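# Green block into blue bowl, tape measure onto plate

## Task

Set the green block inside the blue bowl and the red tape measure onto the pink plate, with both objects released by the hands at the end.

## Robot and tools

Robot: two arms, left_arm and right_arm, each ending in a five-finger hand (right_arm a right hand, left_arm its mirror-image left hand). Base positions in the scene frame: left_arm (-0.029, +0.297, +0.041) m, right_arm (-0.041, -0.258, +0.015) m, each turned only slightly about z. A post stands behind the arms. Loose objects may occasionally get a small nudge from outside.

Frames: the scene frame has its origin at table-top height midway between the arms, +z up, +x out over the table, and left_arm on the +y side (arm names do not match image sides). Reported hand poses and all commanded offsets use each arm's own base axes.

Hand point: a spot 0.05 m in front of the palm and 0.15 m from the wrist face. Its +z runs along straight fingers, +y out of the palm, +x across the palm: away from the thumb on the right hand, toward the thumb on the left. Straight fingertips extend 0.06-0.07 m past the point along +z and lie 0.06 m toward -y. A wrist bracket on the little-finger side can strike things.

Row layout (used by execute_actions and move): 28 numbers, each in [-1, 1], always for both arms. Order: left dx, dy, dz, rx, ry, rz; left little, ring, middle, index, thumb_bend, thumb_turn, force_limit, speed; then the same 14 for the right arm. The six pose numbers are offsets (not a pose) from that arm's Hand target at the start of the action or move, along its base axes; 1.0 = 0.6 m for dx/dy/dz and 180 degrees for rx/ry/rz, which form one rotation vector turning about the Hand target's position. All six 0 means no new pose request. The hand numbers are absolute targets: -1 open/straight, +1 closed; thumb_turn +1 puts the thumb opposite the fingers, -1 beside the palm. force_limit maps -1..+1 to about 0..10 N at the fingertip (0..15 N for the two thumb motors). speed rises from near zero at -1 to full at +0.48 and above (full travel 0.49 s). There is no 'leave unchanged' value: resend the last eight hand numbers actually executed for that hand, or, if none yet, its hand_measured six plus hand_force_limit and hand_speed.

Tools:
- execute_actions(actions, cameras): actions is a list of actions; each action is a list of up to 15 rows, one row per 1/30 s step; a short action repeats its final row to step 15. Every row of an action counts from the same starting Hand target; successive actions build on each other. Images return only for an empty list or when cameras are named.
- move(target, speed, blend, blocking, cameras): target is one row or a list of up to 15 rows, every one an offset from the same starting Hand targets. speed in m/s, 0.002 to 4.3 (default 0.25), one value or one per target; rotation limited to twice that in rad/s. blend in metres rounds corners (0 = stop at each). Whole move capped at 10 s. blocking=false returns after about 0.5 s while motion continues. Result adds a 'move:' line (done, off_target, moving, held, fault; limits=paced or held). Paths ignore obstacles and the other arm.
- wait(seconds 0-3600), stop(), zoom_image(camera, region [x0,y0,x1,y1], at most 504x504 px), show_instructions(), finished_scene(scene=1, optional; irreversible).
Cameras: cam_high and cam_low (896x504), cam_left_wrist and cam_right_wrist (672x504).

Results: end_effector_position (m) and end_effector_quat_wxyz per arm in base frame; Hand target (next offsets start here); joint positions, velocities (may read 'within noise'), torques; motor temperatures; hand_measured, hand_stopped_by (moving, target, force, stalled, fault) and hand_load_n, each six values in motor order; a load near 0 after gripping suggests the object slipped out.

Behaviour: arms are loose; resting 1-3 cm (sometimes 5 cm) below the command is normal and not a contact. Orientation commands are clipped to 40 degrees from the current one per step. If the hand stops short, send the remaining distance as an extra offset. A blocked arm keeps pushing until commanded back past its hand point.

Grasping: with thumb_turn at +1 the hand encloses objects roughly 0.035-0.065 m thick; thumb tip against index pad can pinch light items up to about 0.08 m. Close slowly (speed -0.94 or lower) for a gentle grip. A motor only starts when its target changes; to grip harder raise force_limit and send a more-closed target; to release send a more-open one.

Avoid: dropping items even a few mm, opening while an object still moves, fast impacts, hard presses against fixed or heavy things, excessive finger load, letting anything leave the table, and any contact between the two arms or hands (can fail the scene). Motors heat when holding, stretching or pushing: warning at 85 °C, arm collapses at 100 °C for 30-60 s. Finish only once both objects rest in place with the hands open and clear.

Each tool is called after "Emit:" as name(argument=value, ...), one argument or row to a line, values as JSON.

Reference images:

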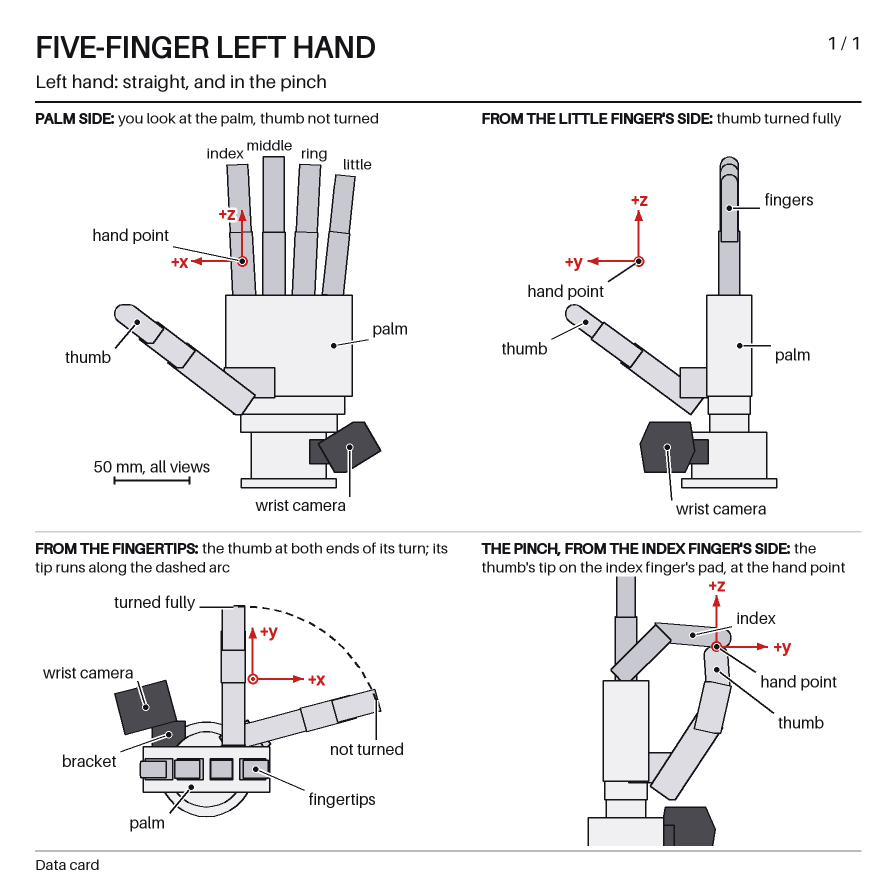

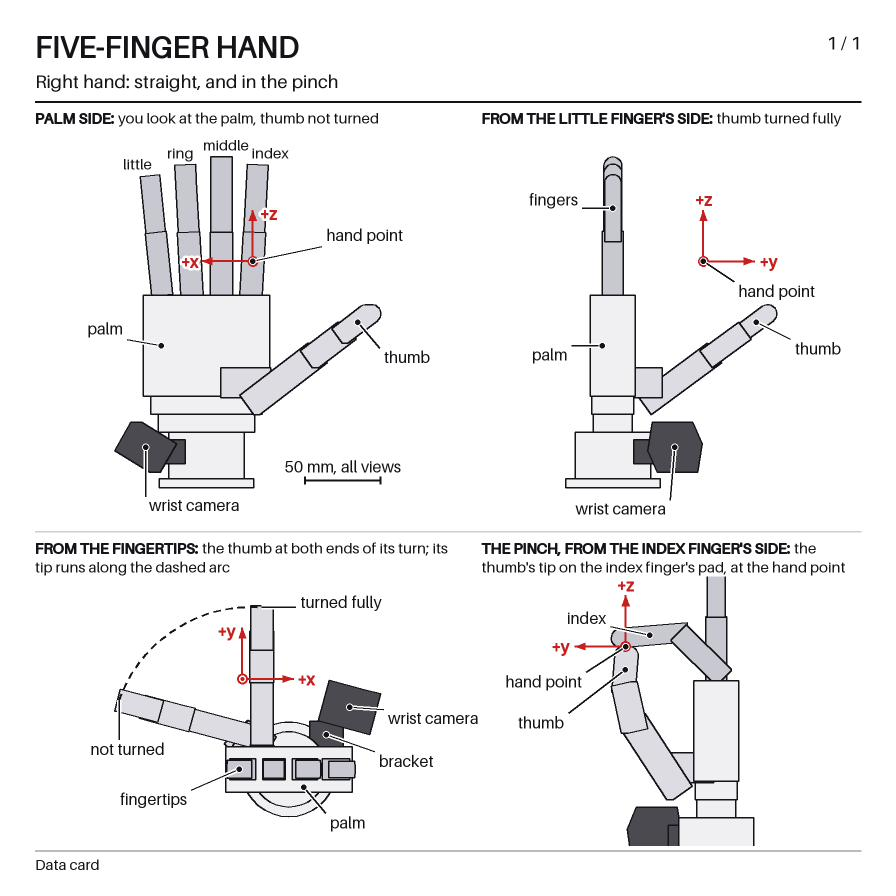

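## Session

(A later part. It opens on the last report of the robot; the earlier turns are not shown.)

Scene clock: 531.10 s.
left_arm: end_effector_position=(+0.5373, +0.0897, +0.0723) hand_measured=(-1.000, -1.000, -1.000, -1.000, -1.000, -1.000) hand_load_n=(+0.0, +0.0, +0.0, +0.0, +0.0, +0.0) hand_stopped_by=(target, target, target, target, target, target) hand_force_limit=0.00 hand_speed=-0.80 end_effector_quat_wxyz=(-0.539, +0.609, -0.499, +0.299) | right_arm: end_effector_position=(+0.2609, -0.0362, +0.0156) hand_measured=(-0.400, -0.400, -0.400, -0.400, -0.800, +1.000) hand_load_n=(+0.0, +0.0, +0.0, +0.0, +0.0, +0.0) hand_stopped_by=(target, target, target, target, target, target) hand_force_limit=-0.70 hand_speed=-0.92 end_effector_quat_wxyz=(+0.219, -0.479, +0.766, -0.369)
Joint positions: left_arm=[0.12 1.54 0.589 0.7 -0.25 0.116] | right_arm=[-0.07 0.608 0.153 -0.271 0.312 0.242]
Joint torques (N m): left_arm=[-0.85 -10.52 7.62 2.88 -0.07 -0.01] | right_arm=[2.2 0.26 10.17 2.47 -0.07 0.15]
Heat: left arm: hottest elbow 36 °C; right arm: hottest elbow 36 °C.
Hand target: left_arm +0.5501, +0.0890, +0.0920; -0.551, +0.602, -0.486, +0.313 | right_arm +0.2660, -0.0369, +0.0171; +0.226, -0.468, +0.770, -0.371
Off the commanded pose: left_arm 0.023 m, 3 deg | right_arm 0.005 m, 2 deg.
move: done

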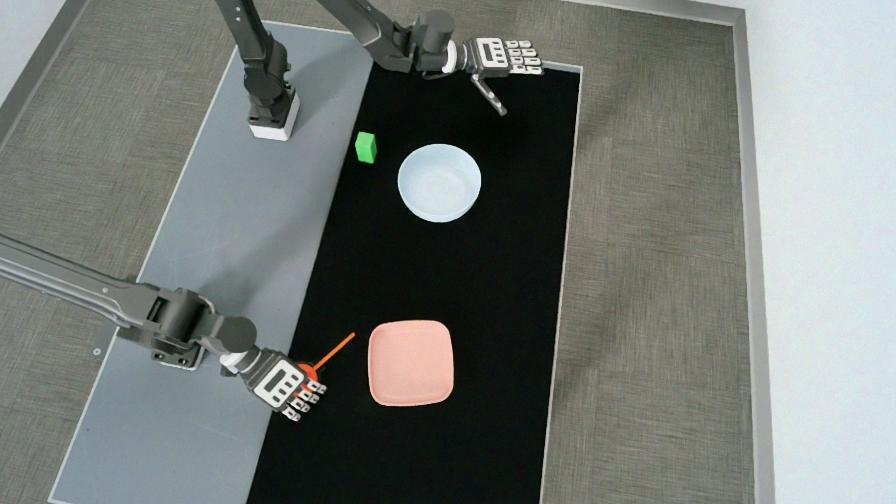

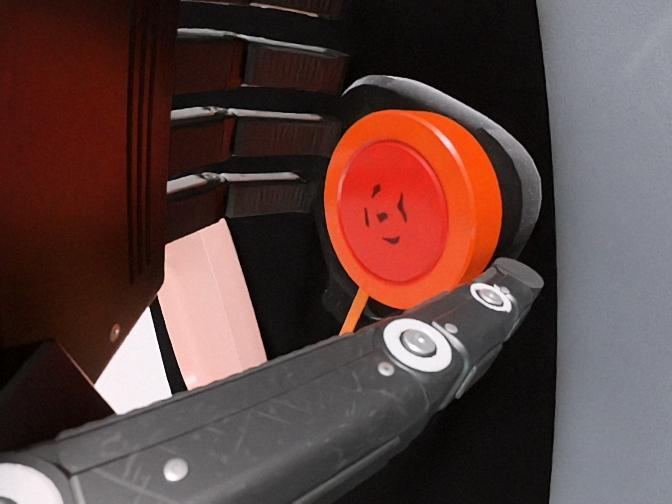

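Emit:
move(
  target=[0,0,0,0,0,0,-1,-1,-1,-1,-1,-1,0,-0.8,0,0,0,0,0,0,-0.4,-0.4,-0.34,-0.34,-0.72,1,-0.7,-0.93],
  cameras=["cam_right_wrist"],
)

Emit:
zoom_image(
  camera="cam_right_wrist",
  region=[250, 60, 600, 350],
)

Scene clock: 536.57 s.
left_arm: end_effector_position=(+0.5373, +0.0897, +0.0723) hand_measured=(-1.000, -1.000, -1.000, -1.000, -1.000, -1.000) hand_load_n=(+0.0, +0.0, +0.0, +0.0, +0.0, -0.5) hand_stopped_by=(target, target, target, target, target, target) hand_force_limit=0.00 hand_speed=-0.80 end_effector_quat_wxyz=(-0.539, +0.609, -0.499, +0.299) | right_arm: end_effector_position=(+0.2613, -0.0362, +0.0159) hand_measured=(-0.400, -0.400, -0.356, -0.348, -0.776, +1.000) hand_load_n=(+0.0, +0.0, +1.0, +1.5, +2.5, +0.0) hand_stopped_by=(target, target, force, force, force, target) hand_force_limit=-0.70 hand_speed=-0.93 end_effector_quat_wxyz=(+0.219, -0.479, +0.766, -0.370)
Joint positions: left_arm=[0.12 1.54 0.589 0.7 -0.25 0.116] | right_arm=[-0.07 0.608 0.153 -0.269 0.312 0.242]
Joint torques (N m): left_arm=[-0.67 -10.64 7.64 2.85 -0.08 -0.03] | right_arm=[2.14 0.21 10.19 2.43 -0.06 0.15]
Heat: left arm: hottest elbow 36 °C; right arm: hottest elbow 36 °C.
Hand target: left_arm +0.5501, +0.0890, +0.0920; -0.551, +0.602, -0.486, +0.313 | right_arm +0.2660, -0.0369, +0.0171; +0.226, -0.468, +0.770, -0.371
Off the commanded pose: left_arm 0.023 m, 3 deg | right_arm 0.005 m, 2 deg.
move: done

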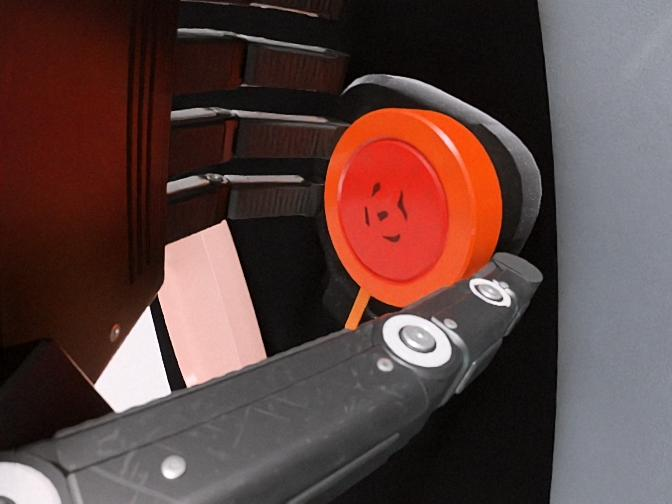

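Scaled by 1.440 from the camera's image (finer frame: 960x720).

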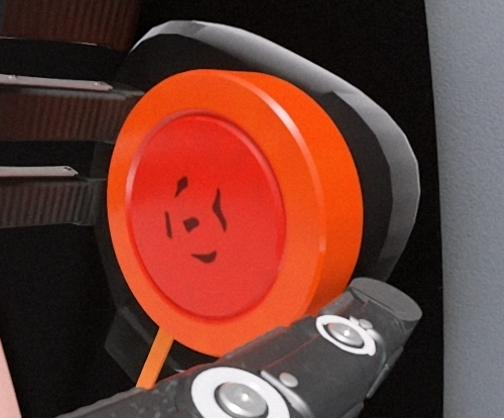

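Emit:
move(
  target=[0,0,0,0,0,0,-1,-1,-1,-1,-1,-1,0,-0.8,0,0,0,0,0,0,-0.4,-0.4,-0.28,-0.28,-0.68,1,-0.3,-0.94],
  cameras=["cam_right_wrist"],
)

Emit:
zoom_image(
  camera="cam_right_wrist",
  region=[250, 60, 600, 350],
)

Scene clock: 542.67 s.
left_arm: end_effector_position=(+0.5373, +0.0897, +0.0723) hand_measured=(-1.000, -1.000, -1.000, -1.000, -1.000, -1.000) hand_load_n=(+0.0, +0.0, +0.0, +0.0, +0.0, -0.5) hand_stopped_by=(target, target, target, target, target, target) hand_force_limit=0.00 hand_speed=-0.80 end_effector_quat_wxyz=(-0.539, +0.609, -0.499, +0.299) | right_arm: end_effector_position=(+0.2613, -0.0362, +0.0159) hand_measured=(-0.400, -0.400, -0.334, -0.322, -0.772, +1.000) hand_load_n=(+0.5, +0.0, +3.0, +4.0, +6.5, +0.0) hand_stopped_by=(target, target, force, force, force, target) hand_force_limit=-0.30 hand_speed=-0.94 end_effector_quat_wxyz=(+0.219, -0.479, +0.766, -0.370)
Joint positions: left_arm=[0.12 1.54 0.589 0.7 -0.25 0.116] | right_arm=[-0.07 0.608 0.153 -0.269 0.312 0.242]
Joint torques (N m): left_arm=[-0.62 -10.52 7.65 2.91 -0.08 -0.02] | right_arm=[2.26 0.26 10.18 2.41 -0.06 0.15]
Heat: left arm: hottest elbow 36 °C; right arm: hottest elbow 36 °C.
Hand target: left_arm +0.5501, +0.0890, +0.0920; -0.551, +0.602, -0.486, +0.313 | right_arm +0.2660, -0.0369, +0.0171; +0.226, -0.468, +0.770, -0.371
Off the commanded pose: left_arm 0.023 m, 3 deg | right_arm 0.005 m, 2 deg.
move: done

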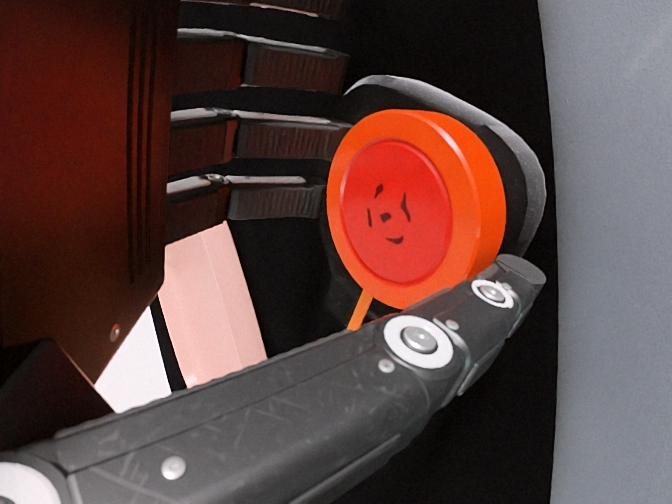

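Scaled by 1.440 from the camera's image (finer frame: 960x720).

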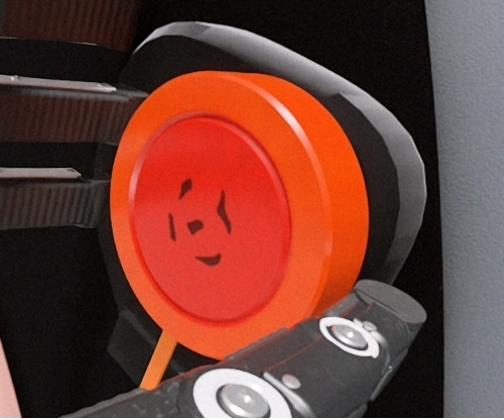

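Emit:
move(
  target=[0,0,0,0,0,0,-1,-1,-1,-1,-1,-1,0,-0.8,0.008,0,0.1,0,0,0,-0.4,-0.4,-0.28,-0.28,-0.68,1,-0.3,-0.94],
  speed=0.06,
  cameras=["cam_high","cam_low","cam_right_wrist"],
)

Emit:
zoom_image(
  camera="cam_right_wrist",
  region=[250, 60, 600, 350],
)

Emit:
zoom_image(
  camera="cam_low",
  region=[420, 180, 580, 280],
)

Scene clock: 549.13 s.
left_arm: end_effector_position=(+0.5373, +0.0897, +0.0723) hand_measured=(-1.000, -1.000, -1.000, -1.000, -1.000, -1.000) hand_load_n=(+0.0, +0.0, +0.0, +0.0, +0.0, -0.5) hand_stopped_by=(target, target, target, target, target, target) hand_force_limit=0.00 hand_speed=-0.80 end_effector_quat_wxyz=(-0.539, +0.609, -0.499, +0.299) | right_arm: end_effector_position=(+0.2549, -0.0357, +0.0473) hand_measured=(-0.400, -0.400, -0.334, -0.322, -0.772, +1.000) hand_load_n=(+0.0, +0.0, +2.5, +4.0, +7.0, -0.5) hand_stopped_by=(target, target, force, force, force, target) hand_force_limit=-0.30 hand_speed=-0.94 end_effector_quat_wxyz=(+0.206, -0.485, +0.770, -0.359)
Joint positions: left_arm=[0.12 1.54 0.589 0.7 -0.25 0.116] | right_arm=[-0.07 0.525 0.242 -0.479 0.312 0.243]
Joint torques (N m): left_arm=[-0.73 -10.64 7.61 2.89 -0.07 -0.02] | right_arm=[2.2 -1.08 15.75 1.02 -0.01 0.15]
Heat: left arm: hottest elbow 36 °C; right arm: hottest elbow 37 °C.
Hand target: left_arm +0.5501, +0.0890, +0.0920; -0.551, +0.602, -0.486, +0.313 | right_arm +0.2708, -0.0369, +0.0771; +0.226, -0.468, +0.770, -0.371
Off the commanded pose: left_arm 0.023 m, 3 deg | right_arm 0.034 m, 3 deg.
move: off_target (right_arm)

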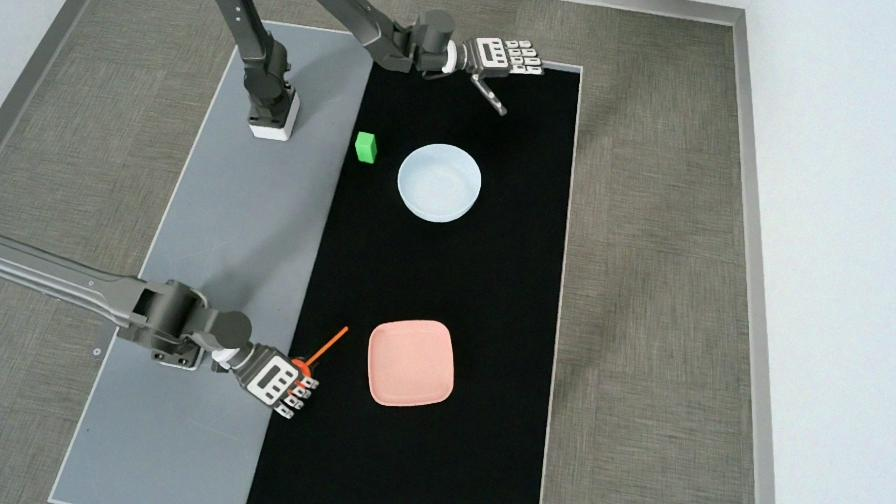

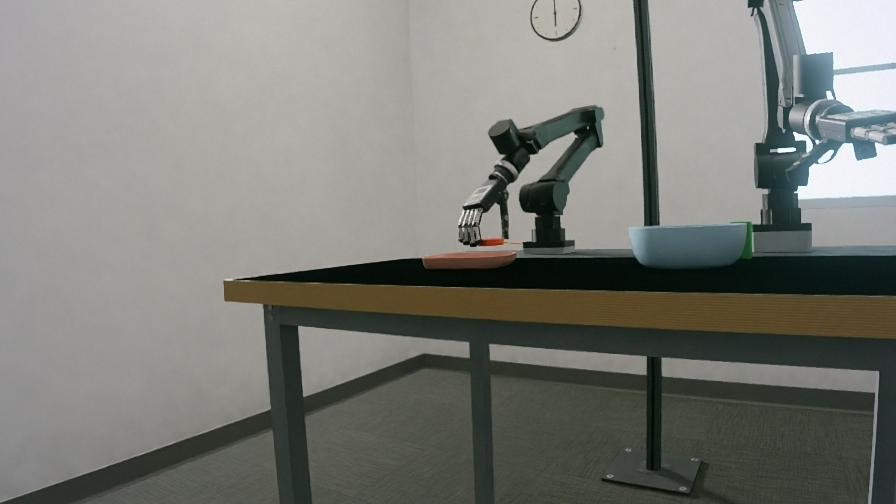

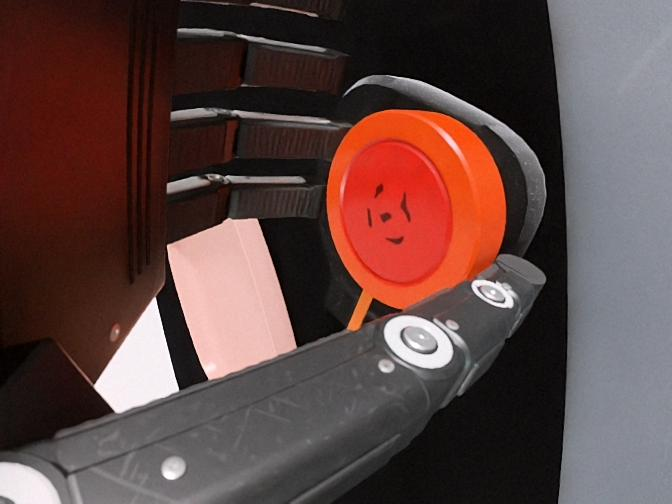

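Scaled by 1.440 from the camera's image (finer frame: 960x720).

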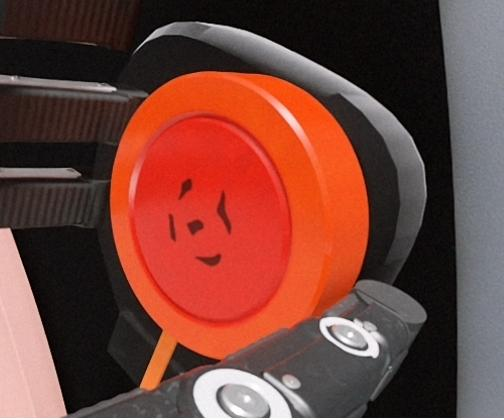

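Scaled by 3.150 from the camera's image (finer frame: 1280x720).

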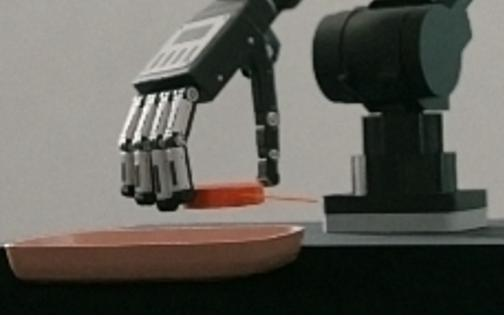

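Emit:
move(
  target=[
    [0,0,0,0,0,0,-1,-1,-1,-1,-1,-1,0,-0.8,0.0167,0,0.1,0,0,0,-1,-1,-0.28,-0.28,-0.68,1,-0.3,-0.94],
    [0,0,0,0,0,0,-1,-1,-1,-1,-1,-1,0,-0.8,0.305,0.105,0.1,0,0,-0.0583,-1,-1,-0.28,-0.28,-0.68,1,-0.3,-0.94],
  ],
  speed=0.12,
  blend=[0.02,0],
  cameras=["cam_high","cam_low","cam_right_wrist"],
)

Emit:
zoom_image(
  camera="cam_high",
  region=[320, 280, 480, 420],
)

Scene clock: 581.23 s.
left_arm: end_effector_position=(+0.5373, +0.0897, +0.0723) hand_measured=(-1.000, -1.000, -1.000, -1.000, -1.000, -1.000) hand_load_n=(+0.0, +0.0, +0.0, -0.5, +0.0, +0.0) hand_stopped_by=(target, target, target, target, target, target) hand_force_limit=0.00 hand_speed=-0.80 end_effector_quat_wxyz=(-0.539, +0.609, -0.499, +0.299) | right_arm: end_effector_position=(+0.4261, +0.0205, +0.1107) hand_measured=(-1.000, -1.000, -0.334, -0.322, -0.772, +1.000) hand_load_n=(+0.0, +0.0, +2.5, +4.0, +6.5, -0.5) hand_stopped_by=(target, target, force, force, force, target) hand_force_limit=-0.30 hand_speed=-0.94 end_effector_quat_wxyz=(+0.157, -0.422, +0.808, -0.381)
Joint positions: left_arm=[0.12 1.54 0.589 0.7 -0.25 0.116] | right_arm=[0.206 1.2 0.764 -0.521 0.632 0.608]
Joint torques (N m): left_arm=[-0.67 -10.46 7.61 2.85 -0.08 -0.02] | right_arm=[2.9 -8.47 14.6 1.99 0.46 0.22]
Motor temperatures (°C): left_arm=[21 25 36 26 26 23] | right_arm=[26 28 40 25 22 25]
Heat: left arm: hottest elbow 36 °C; right arm: hottest elbow 40 °C.
Hand target: left_arm +0.5501, +0.0890, +0.0920; -0.551, +0.602, -0.486, +0.313 | right_arm +0.4538, +0.0261, +0.1371; +0.191, -0.395, +0.809, -0.390
Off the commanded pose: left_arm 0.023 m, 3 deg | right_arm 0.039 m, 5 deg.
move: off_target (right_arm)

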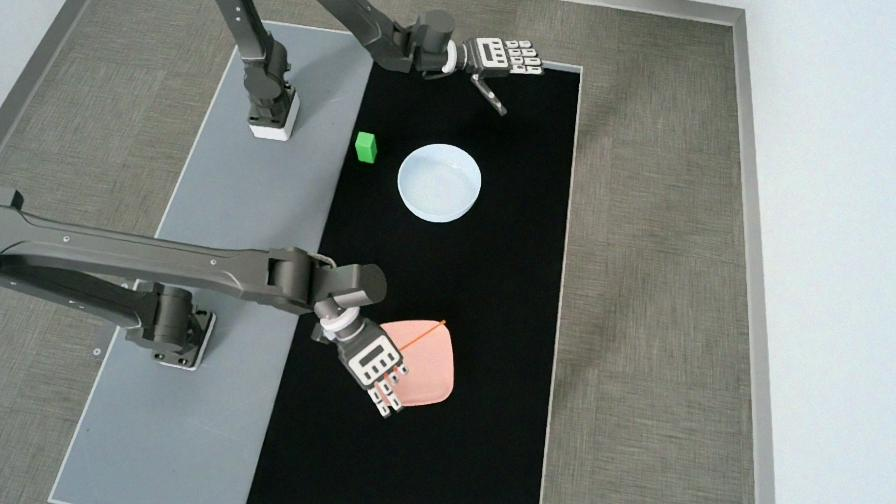

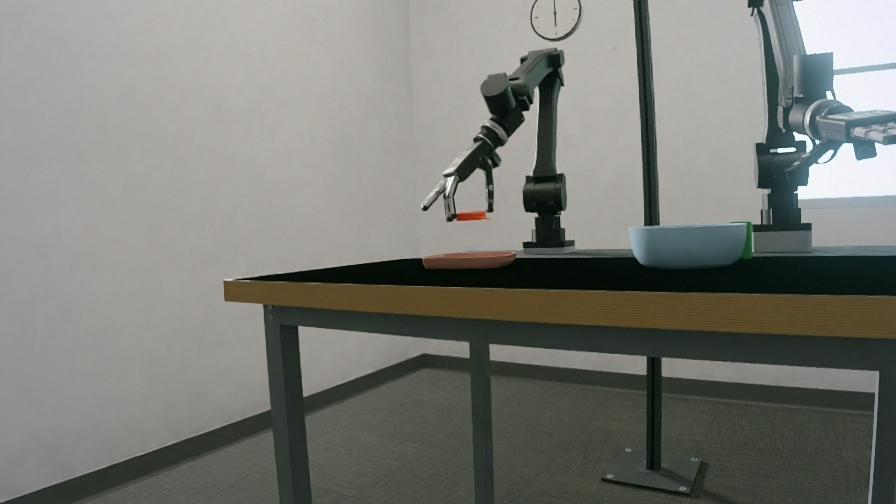

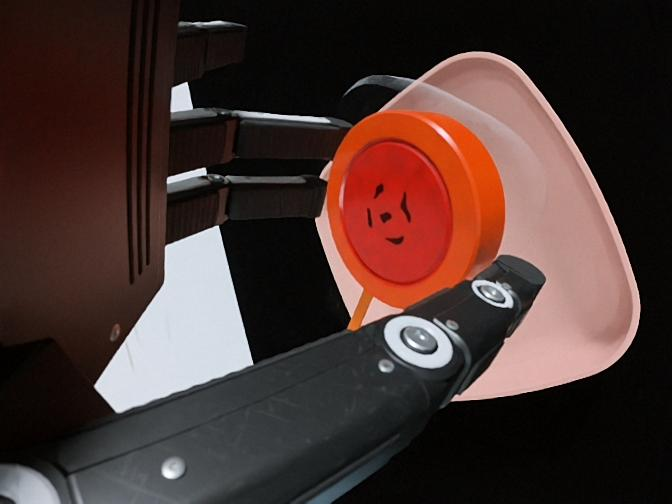

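Scaled by 3.150 from the camera's image (finer frame: 1280x720).

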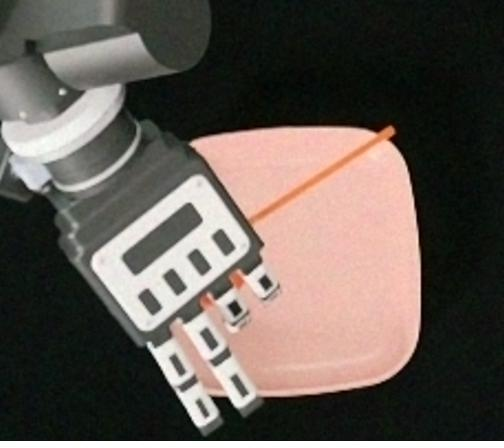

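Emit:
move(
  target=[0,0,0,0,0,0,-1,-1,-1,-1,-1,-1,0,-0.8,0.022,0.005,-0.112,0.0068,-0.0179,0.039,-1,-1,-0.28,-0.28,-0.68,1,-0.3,-0.94],
  speed=0.08,
  cameras=["cam_high","cam_low","cam_right_wrist"],
)

Emit:
zoom_image(
  camera="cam_high",
  region=[320, 280, 480, 420],
)

Emit:
zoom_image(
  camera="cam_low",
  region=[400, 180, 560, 280],
)

Scene clock: 658.33 s.
left_arm: end_effector_position=(+0.5373, +0.0897, +0.0723) hand_measured=(-1.000, -1.000, -1.000, -1.000, -1.000, -1.000) hand_load_n=(+0.0, +0.0, -0.5, +0.0, +0.0, +0.0) hand_stopped_by=(target, target, target, target, target, target) hand_force_limit=0.00 hand_speed=-0.80 end_effector_quat_wxyz=(-0.539, +0.609, -0.499, +0.299) | right_arm: end_effector_position=(+0.4613, +0.0350, +0.0675) hand_measured=(-1.000, -1.000, -0.334, -0.322, -0.772, +1.000) hand_load_n=(+0.0, +0.0, +3.0, +4.0, +7.0, -0.5) hand_stopped_by=(target, target, force, force, force, target) hand_force_limit=-0.30 hand_speed=-0.94 end_effector_quat_wxyz=(+0.237, -0.433, +0.786, -0.373)
Joint positions: left_arm=[0.12 1.54 0.589 0.7 -0.25 0.116] | right_arm=[0.18 1.306 0.661 -0.134 0.522 0.521]
Joint torques (N m): left_arm=[-0.73 -10.64 7.61 2.91 -0.08 0] | right_arm=[1.44 -9.35 9.25 2.41 0.03 -0.19]
Motor temperatures (°C): left_arm=[21 25 36 26 26 23] | right_arm=[26 28 46 25 23 24]
Heat: left arm: hottest elbow 36 °C; right arm: hottest elbow 46 °C.
Hand target: left_arm +0.5501, +0.0890, +0.0920; -0.551, +0.602, -0.486, +0.313 | right_arm +0.4670, +0.0291, +0.0699; +0.241, -0.431, +0.782, -0.380
Off the commanded pose: left_arm 0.023 m, 3 deg | right_arm 0.009 m, 1 deg.
move: done

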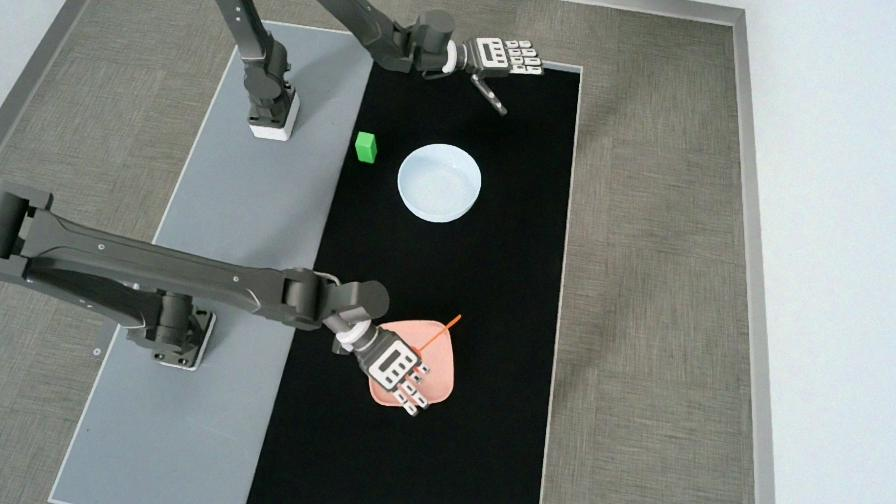

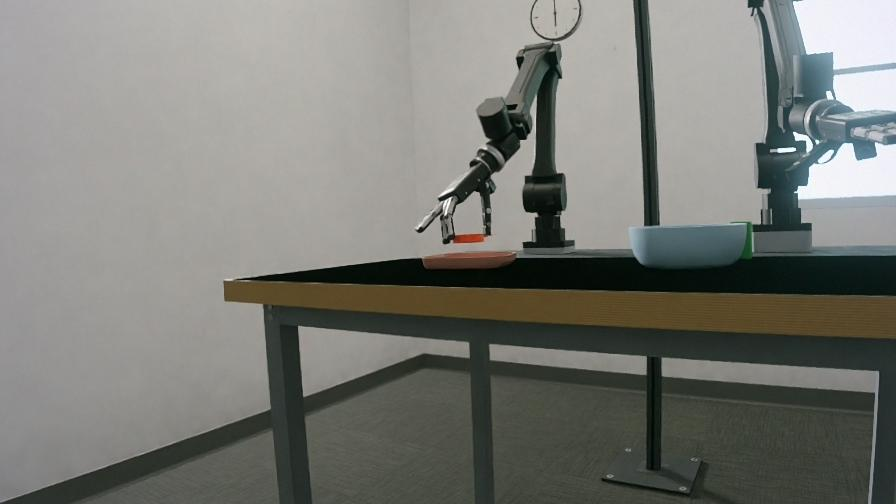

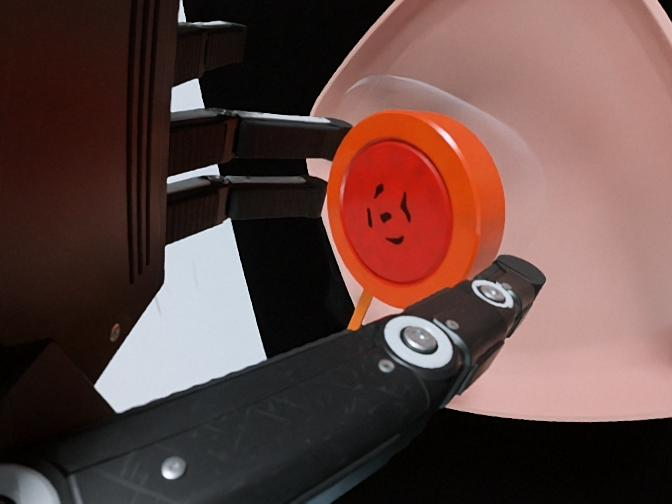

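Scaled by 3.150 from the camera's image (finer frame: 1280x720).

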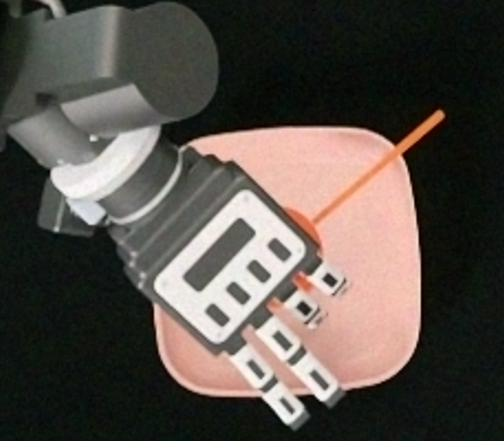

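Scaled by 3.150 from the camera's image (finer frame: 1280x720).

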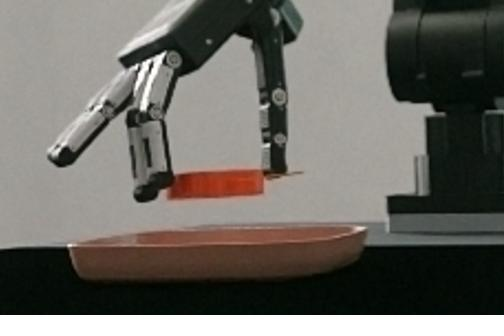

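Emit:
move(
  target=[0,0,0,0,0,0,-1,-1,-1,-1,-1,-1,0,-0.8,-0.0117,-0.0117,-0.0617,-0.0113,0.0219,0,-1,-1,-0.28,-0.28,-0.68,1,-0.3,-0.94],
  speed=0.06,
  cameras=["cam_high","cam_low","cam_right_wrist"],
)

Emit:
zoom_image(
  camera="cam_high",
  region=[320, 280, 480, 420],
)

Emit:
zoom_image(
  camera="cam_low",
  region=[400, 180, 560, 280],
)

Scene clock: 695.47 s.
left_arm: end_effector_position=(+0.5373, +0.0897, +0.0723) hand_measured=(-1.000, -1.000, -1.000, -1.000, -1.000, -1.000) hand_load_n=(+0.0, +0.0, +0.0, +0.0, +0.0, +0.0) hand_stopped_by=(target, target, target, target, target, target) hand_force_limit=0.00 hand_speed=-0.80 end_effector_quat_wxyz=(-0.539, +0.609, -0.499, +0.299) | right_arm: end_effector_position=(+0.4546, +0.0300, +0.0316) hand_measured=(-1.000, -1.000, -0.334, -0.322, -0.772, +1.000) hand_load_n=(+0.0, +0.0, +2.5, +4.5, +7.0, -0.5) hand_stopped_by=(target, target, force, force, force, target) hand_force_limit=-0.30 hand_speed=-0.94 end_effector_quat_wxyz=(+0.206, -0.450, +0.787, -0.368)
Joint positions: left_arm=[0.12 1.54 0.589 0.7 -0.25 0.116] | right_arm=[0.175 1.384 0.645 -0.1 0.527 0.501]
Joint torques (N m): left_arm=[-0.79 -10.58 7.62 2.88 -0.08 -0.01] | right_arm=[1.44 -9.64 8.53 2.32 0.35 -0.19]
Heat: left arm: hottest elbow 36 °C; right arm: hottest elbow 42 °C.
Hand target: left_arm +0.5501, +0.0890, +0.0920; -0.551, +0.602, -0.486, +0.313 | right_arm +0.4599, +0.0221, +0.0329; +0.207, -0.448, +0.783, -0.379
Off the commanded pose: left_arm 0.023 m, 3 deg | right_arm 0.010 m, 1 deg.
move: done

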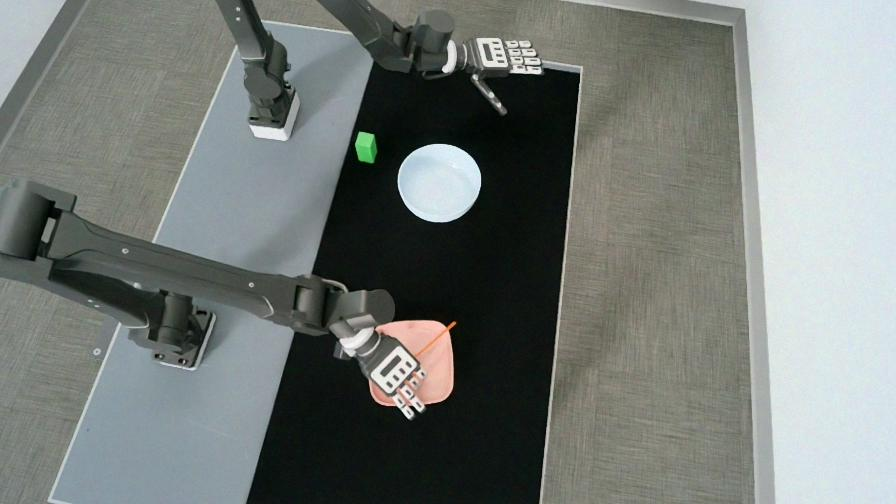

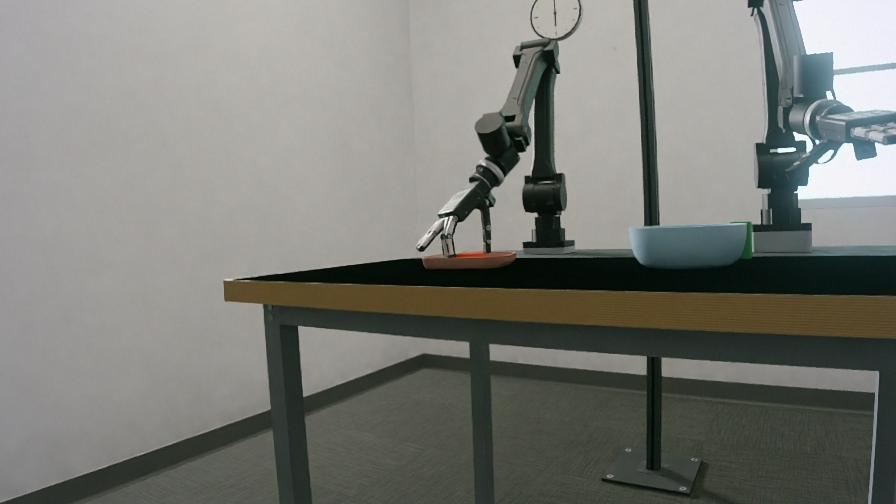

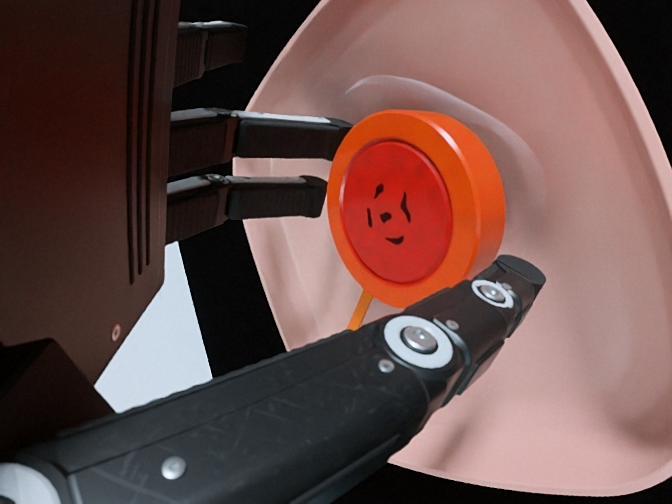

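Scaled by 3.150 from the camera's image (finer frame: 1280x720).

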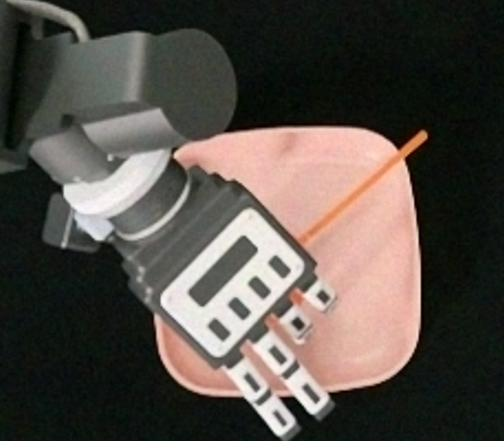

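Scaled by 3.150 from the camera's image (finer frame: 1280x720).

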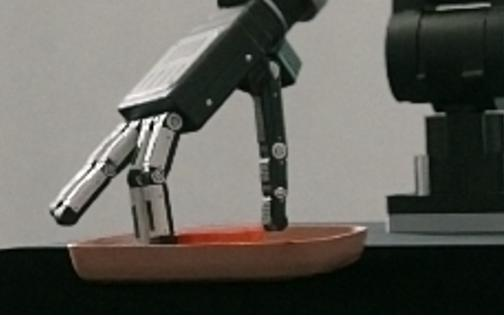

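Emit:
move(
  target=[0,0,0,0,0,0,-1,-1,-1,-1,-1,-1,0,-0.8,-0.009,-0.018,-0.012,0,0,0,-1,-1,-0.28,-0.28,-0.68,1,-0.3,-0.94],
  speed=0.04,
  cameras=["cam_high","cam_low","cam_right_wrist"],
)

Emit:
zoom_image(
  camera="cam_high",
  region=[320, 280, 480, 420],
)

Emit:
zoom_image(
  camera="cam_low",
  region=[400, 180, 560, 280],
)

Scene clock: 704.60 s.
left_arm: end_effector_position=(+0.5373, +0.0897, +0.0723) hand_measured=(-1.000, -1.000, -1.000, -1.000, -1.000, -1.000) hand_load_n=(+0.0, -0.5, +0.0, +0.0, +0.0, +0.0) hand_stopped_by=(target, target, target, target, target, target) hand_force_limit=0.00 hand_speed=-0.80 end_effector_quat_wxyz=(-0.539, +0.609, -0.499, +0.299) | right_arm: end_effector_position=(+0.4511, +0.0177, +0.0258) hand_measured=(-1.000, -1.000, -0.334, -0.322, -0.772, +1.000) hand_load_n=(+0.0, +0.0, +2.5, +4.0, +7.0, -0.5) hand_stopped_by=(target, target, force, force, force, target) hand_force_limit=-0.30 hand_speed=-0.94 end_effector_quat_wxyz=(+0.207, -0.445, +0.788, -0.372)
Joint positions: left_arm=[0.12 1.54 0.589 0.7 -0.25 0.116] | right_arm=[0.146 1.384 0.619 -0.059 0.516 0.482]
Joint torques (N m): left_arm=[-0.79 -10.52 7.62 2.84 -0.08 -0.02] | right_arm=[1.44 -9.64 8.1 2.32 0.05 -0.2]
Motor temperatures (°C): left_arm=[21 25 36 26 26 22] | right_arm=[26 29 40 25 23 24]
Heat: left arm: hottest elbow 36 °C; right arm: hottest elbow 40 °C.
Hand target: left_arm +0.5501, +0.0890, +0.0920; -0.551, +0.602, -0.486, +0.313 | right_arm +0.4545, +0.0113, +0.0257; +0.207, -0.448, +0.783, -0.379
Off the commanded pose: left_arm 0.023 m, 3 deg | right_arm 0.007 m, 1 deg.
move: done

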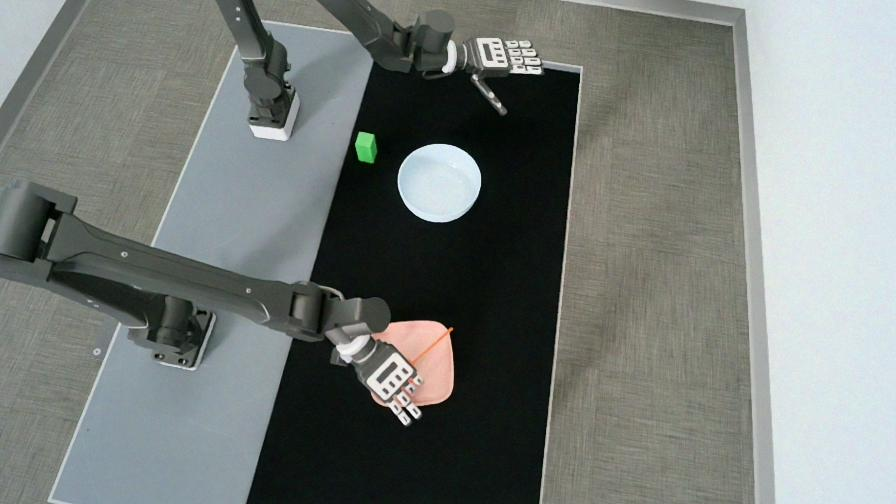

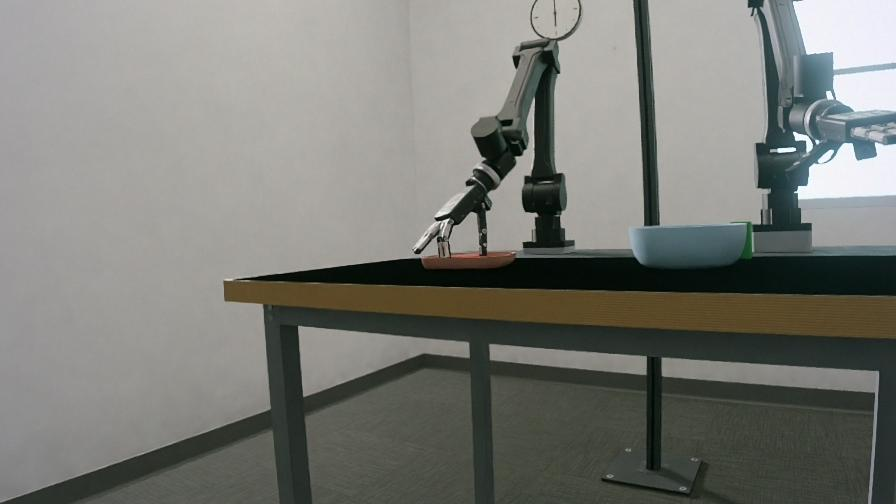

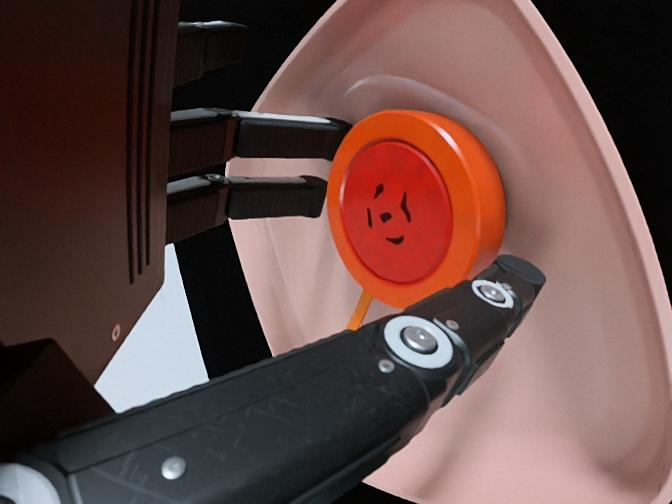

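Scaled by 3.150 from the camera's image (finer frame: 1280x720).

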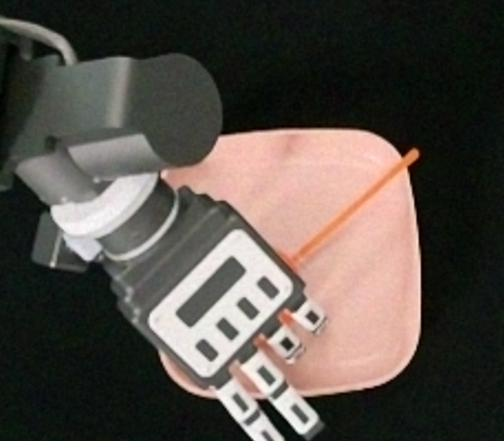

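Scaled by 3.150 from the camera's image (finer frame: 1280x720).

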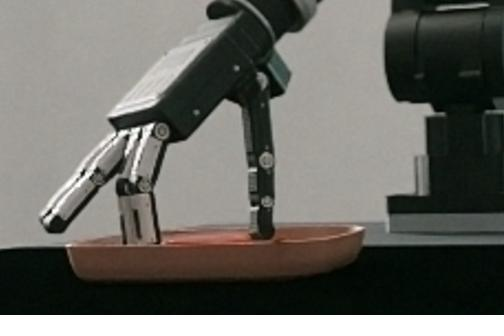

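Emit:
move(
  target=[0,0,0,0,0,0,-1,-1,-1,-1,-1,-1,0,-0.8,0,0.0,-0.008,0,0,0,-1,-1,-0.28,-0.28,-0.68,1,-0.3,-0.94],
  speed=0.03,
  cameras=["cam_high","cam_low","cam_right_wrist"],
)

Emit:
zoom_image(
  camera="cam_high",
  region=[320, 280, 480, 420],
)

Emit:
zoom_image(
  camera="cam_low",
  region=[400, 180, 560, 280],
)

Scene clock: 713.97 s.
left_arm: end_effector_position=(+0.5373, +0.0897, +0.0723) hand_measured=(-1.000, -1.000, -1.000, -1.000, -1.000, -1.000) hand_load_n=(+0.0, +0.0, +0.0, +0.0, +0.0, +0.0) hand_stopped_by=(target, target, target, target, target, target) hand_force_limit=0.00 hand_speed=-0.80 end_effector_quat_wxyz=(-0.539, +0.609, -0.499, +0.299) | right_arm: end_effector_position=(+0.4532, +0.0178, +0.0259) hand_measured=(-1.000, -1.000, -0.334, -0.322, -0.772, +1.000) hand_load_n=(+0.0, +0.0, +2.5, +4.0, +6.5, -0.5) hand_stopped_by=(target, target, force, force, force, target) hand_force_limit=-0.30 hand_speed=-0.94 end_effector_quat_wxyz=(+0.211, -0.445, +0.786, -0.374)
Joint positions: left_arm=[0.12 1.54 0.589 0.7 -0.25 0.116] | right_arm=[0.146 1.387 0.616 -0.04 0.516 0.478]
Joint torques (N m): left_arm=[-0.79 -10.52 7.66 2.89 -0.09 -0.02] | right_arm=[1.44 -8.88 7.92 2.3 0.05 -0.2]
Heat: left arm: hottest elbow 36 °C; right arm: hottest elbow 39 °C.
Hand target: left_arm +0.5501, +0.0890, +0.0920; -0.551, +0.602, -0.486, +0.313 | right_arm +0.4545, +0.0113, +0.0209; +0.207, -0.448, +0.783, -0.379
Off the commanded pose: left_arm 0.023 m, 3 deg | right_arm 0.008 m, 1 deg.
move: done

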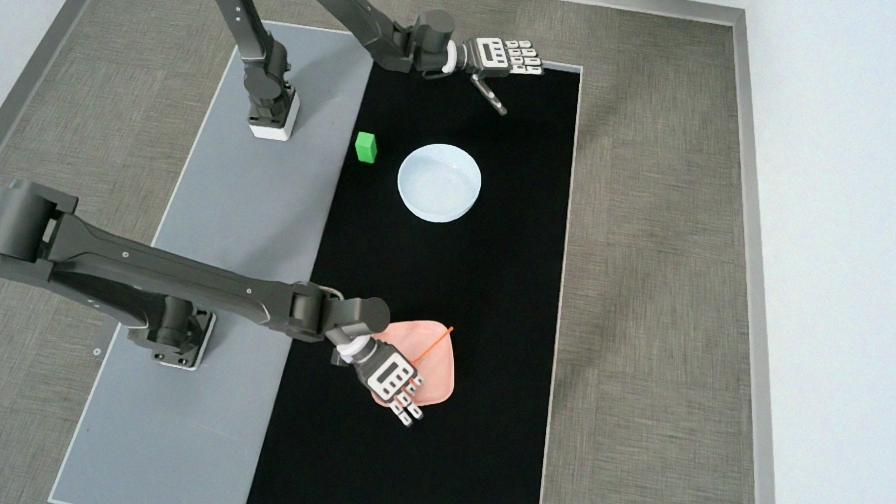

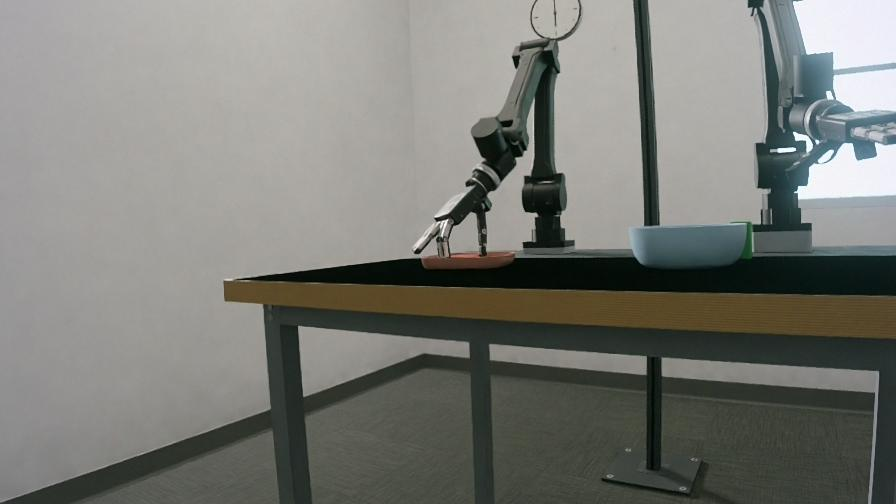

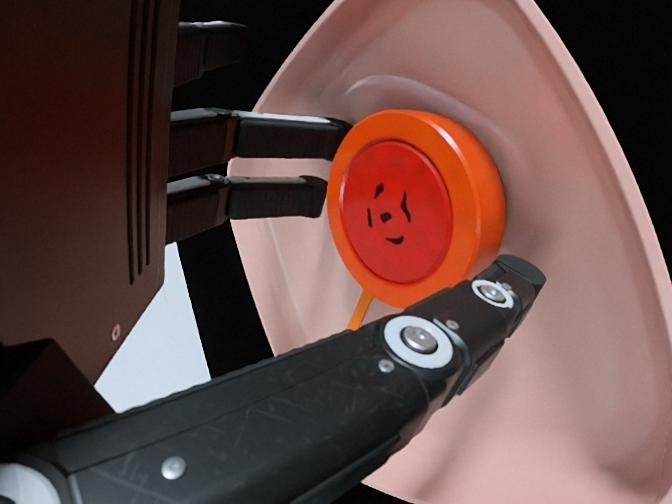

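Scaled by 3.150 from the camera's image (finer frame: 1280x720).

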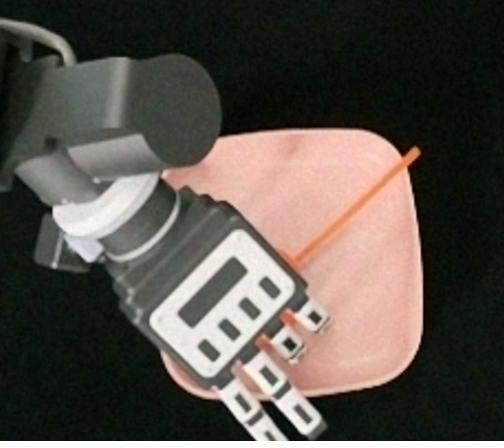

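Scaled by 3.150 from the camera's image (finer frame: 1280x720).

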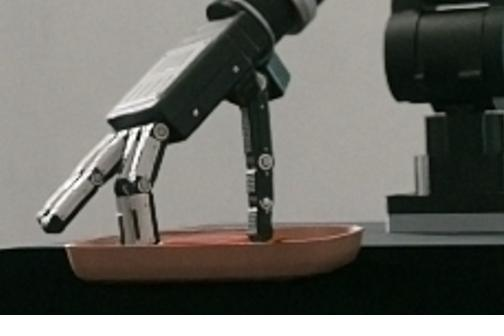

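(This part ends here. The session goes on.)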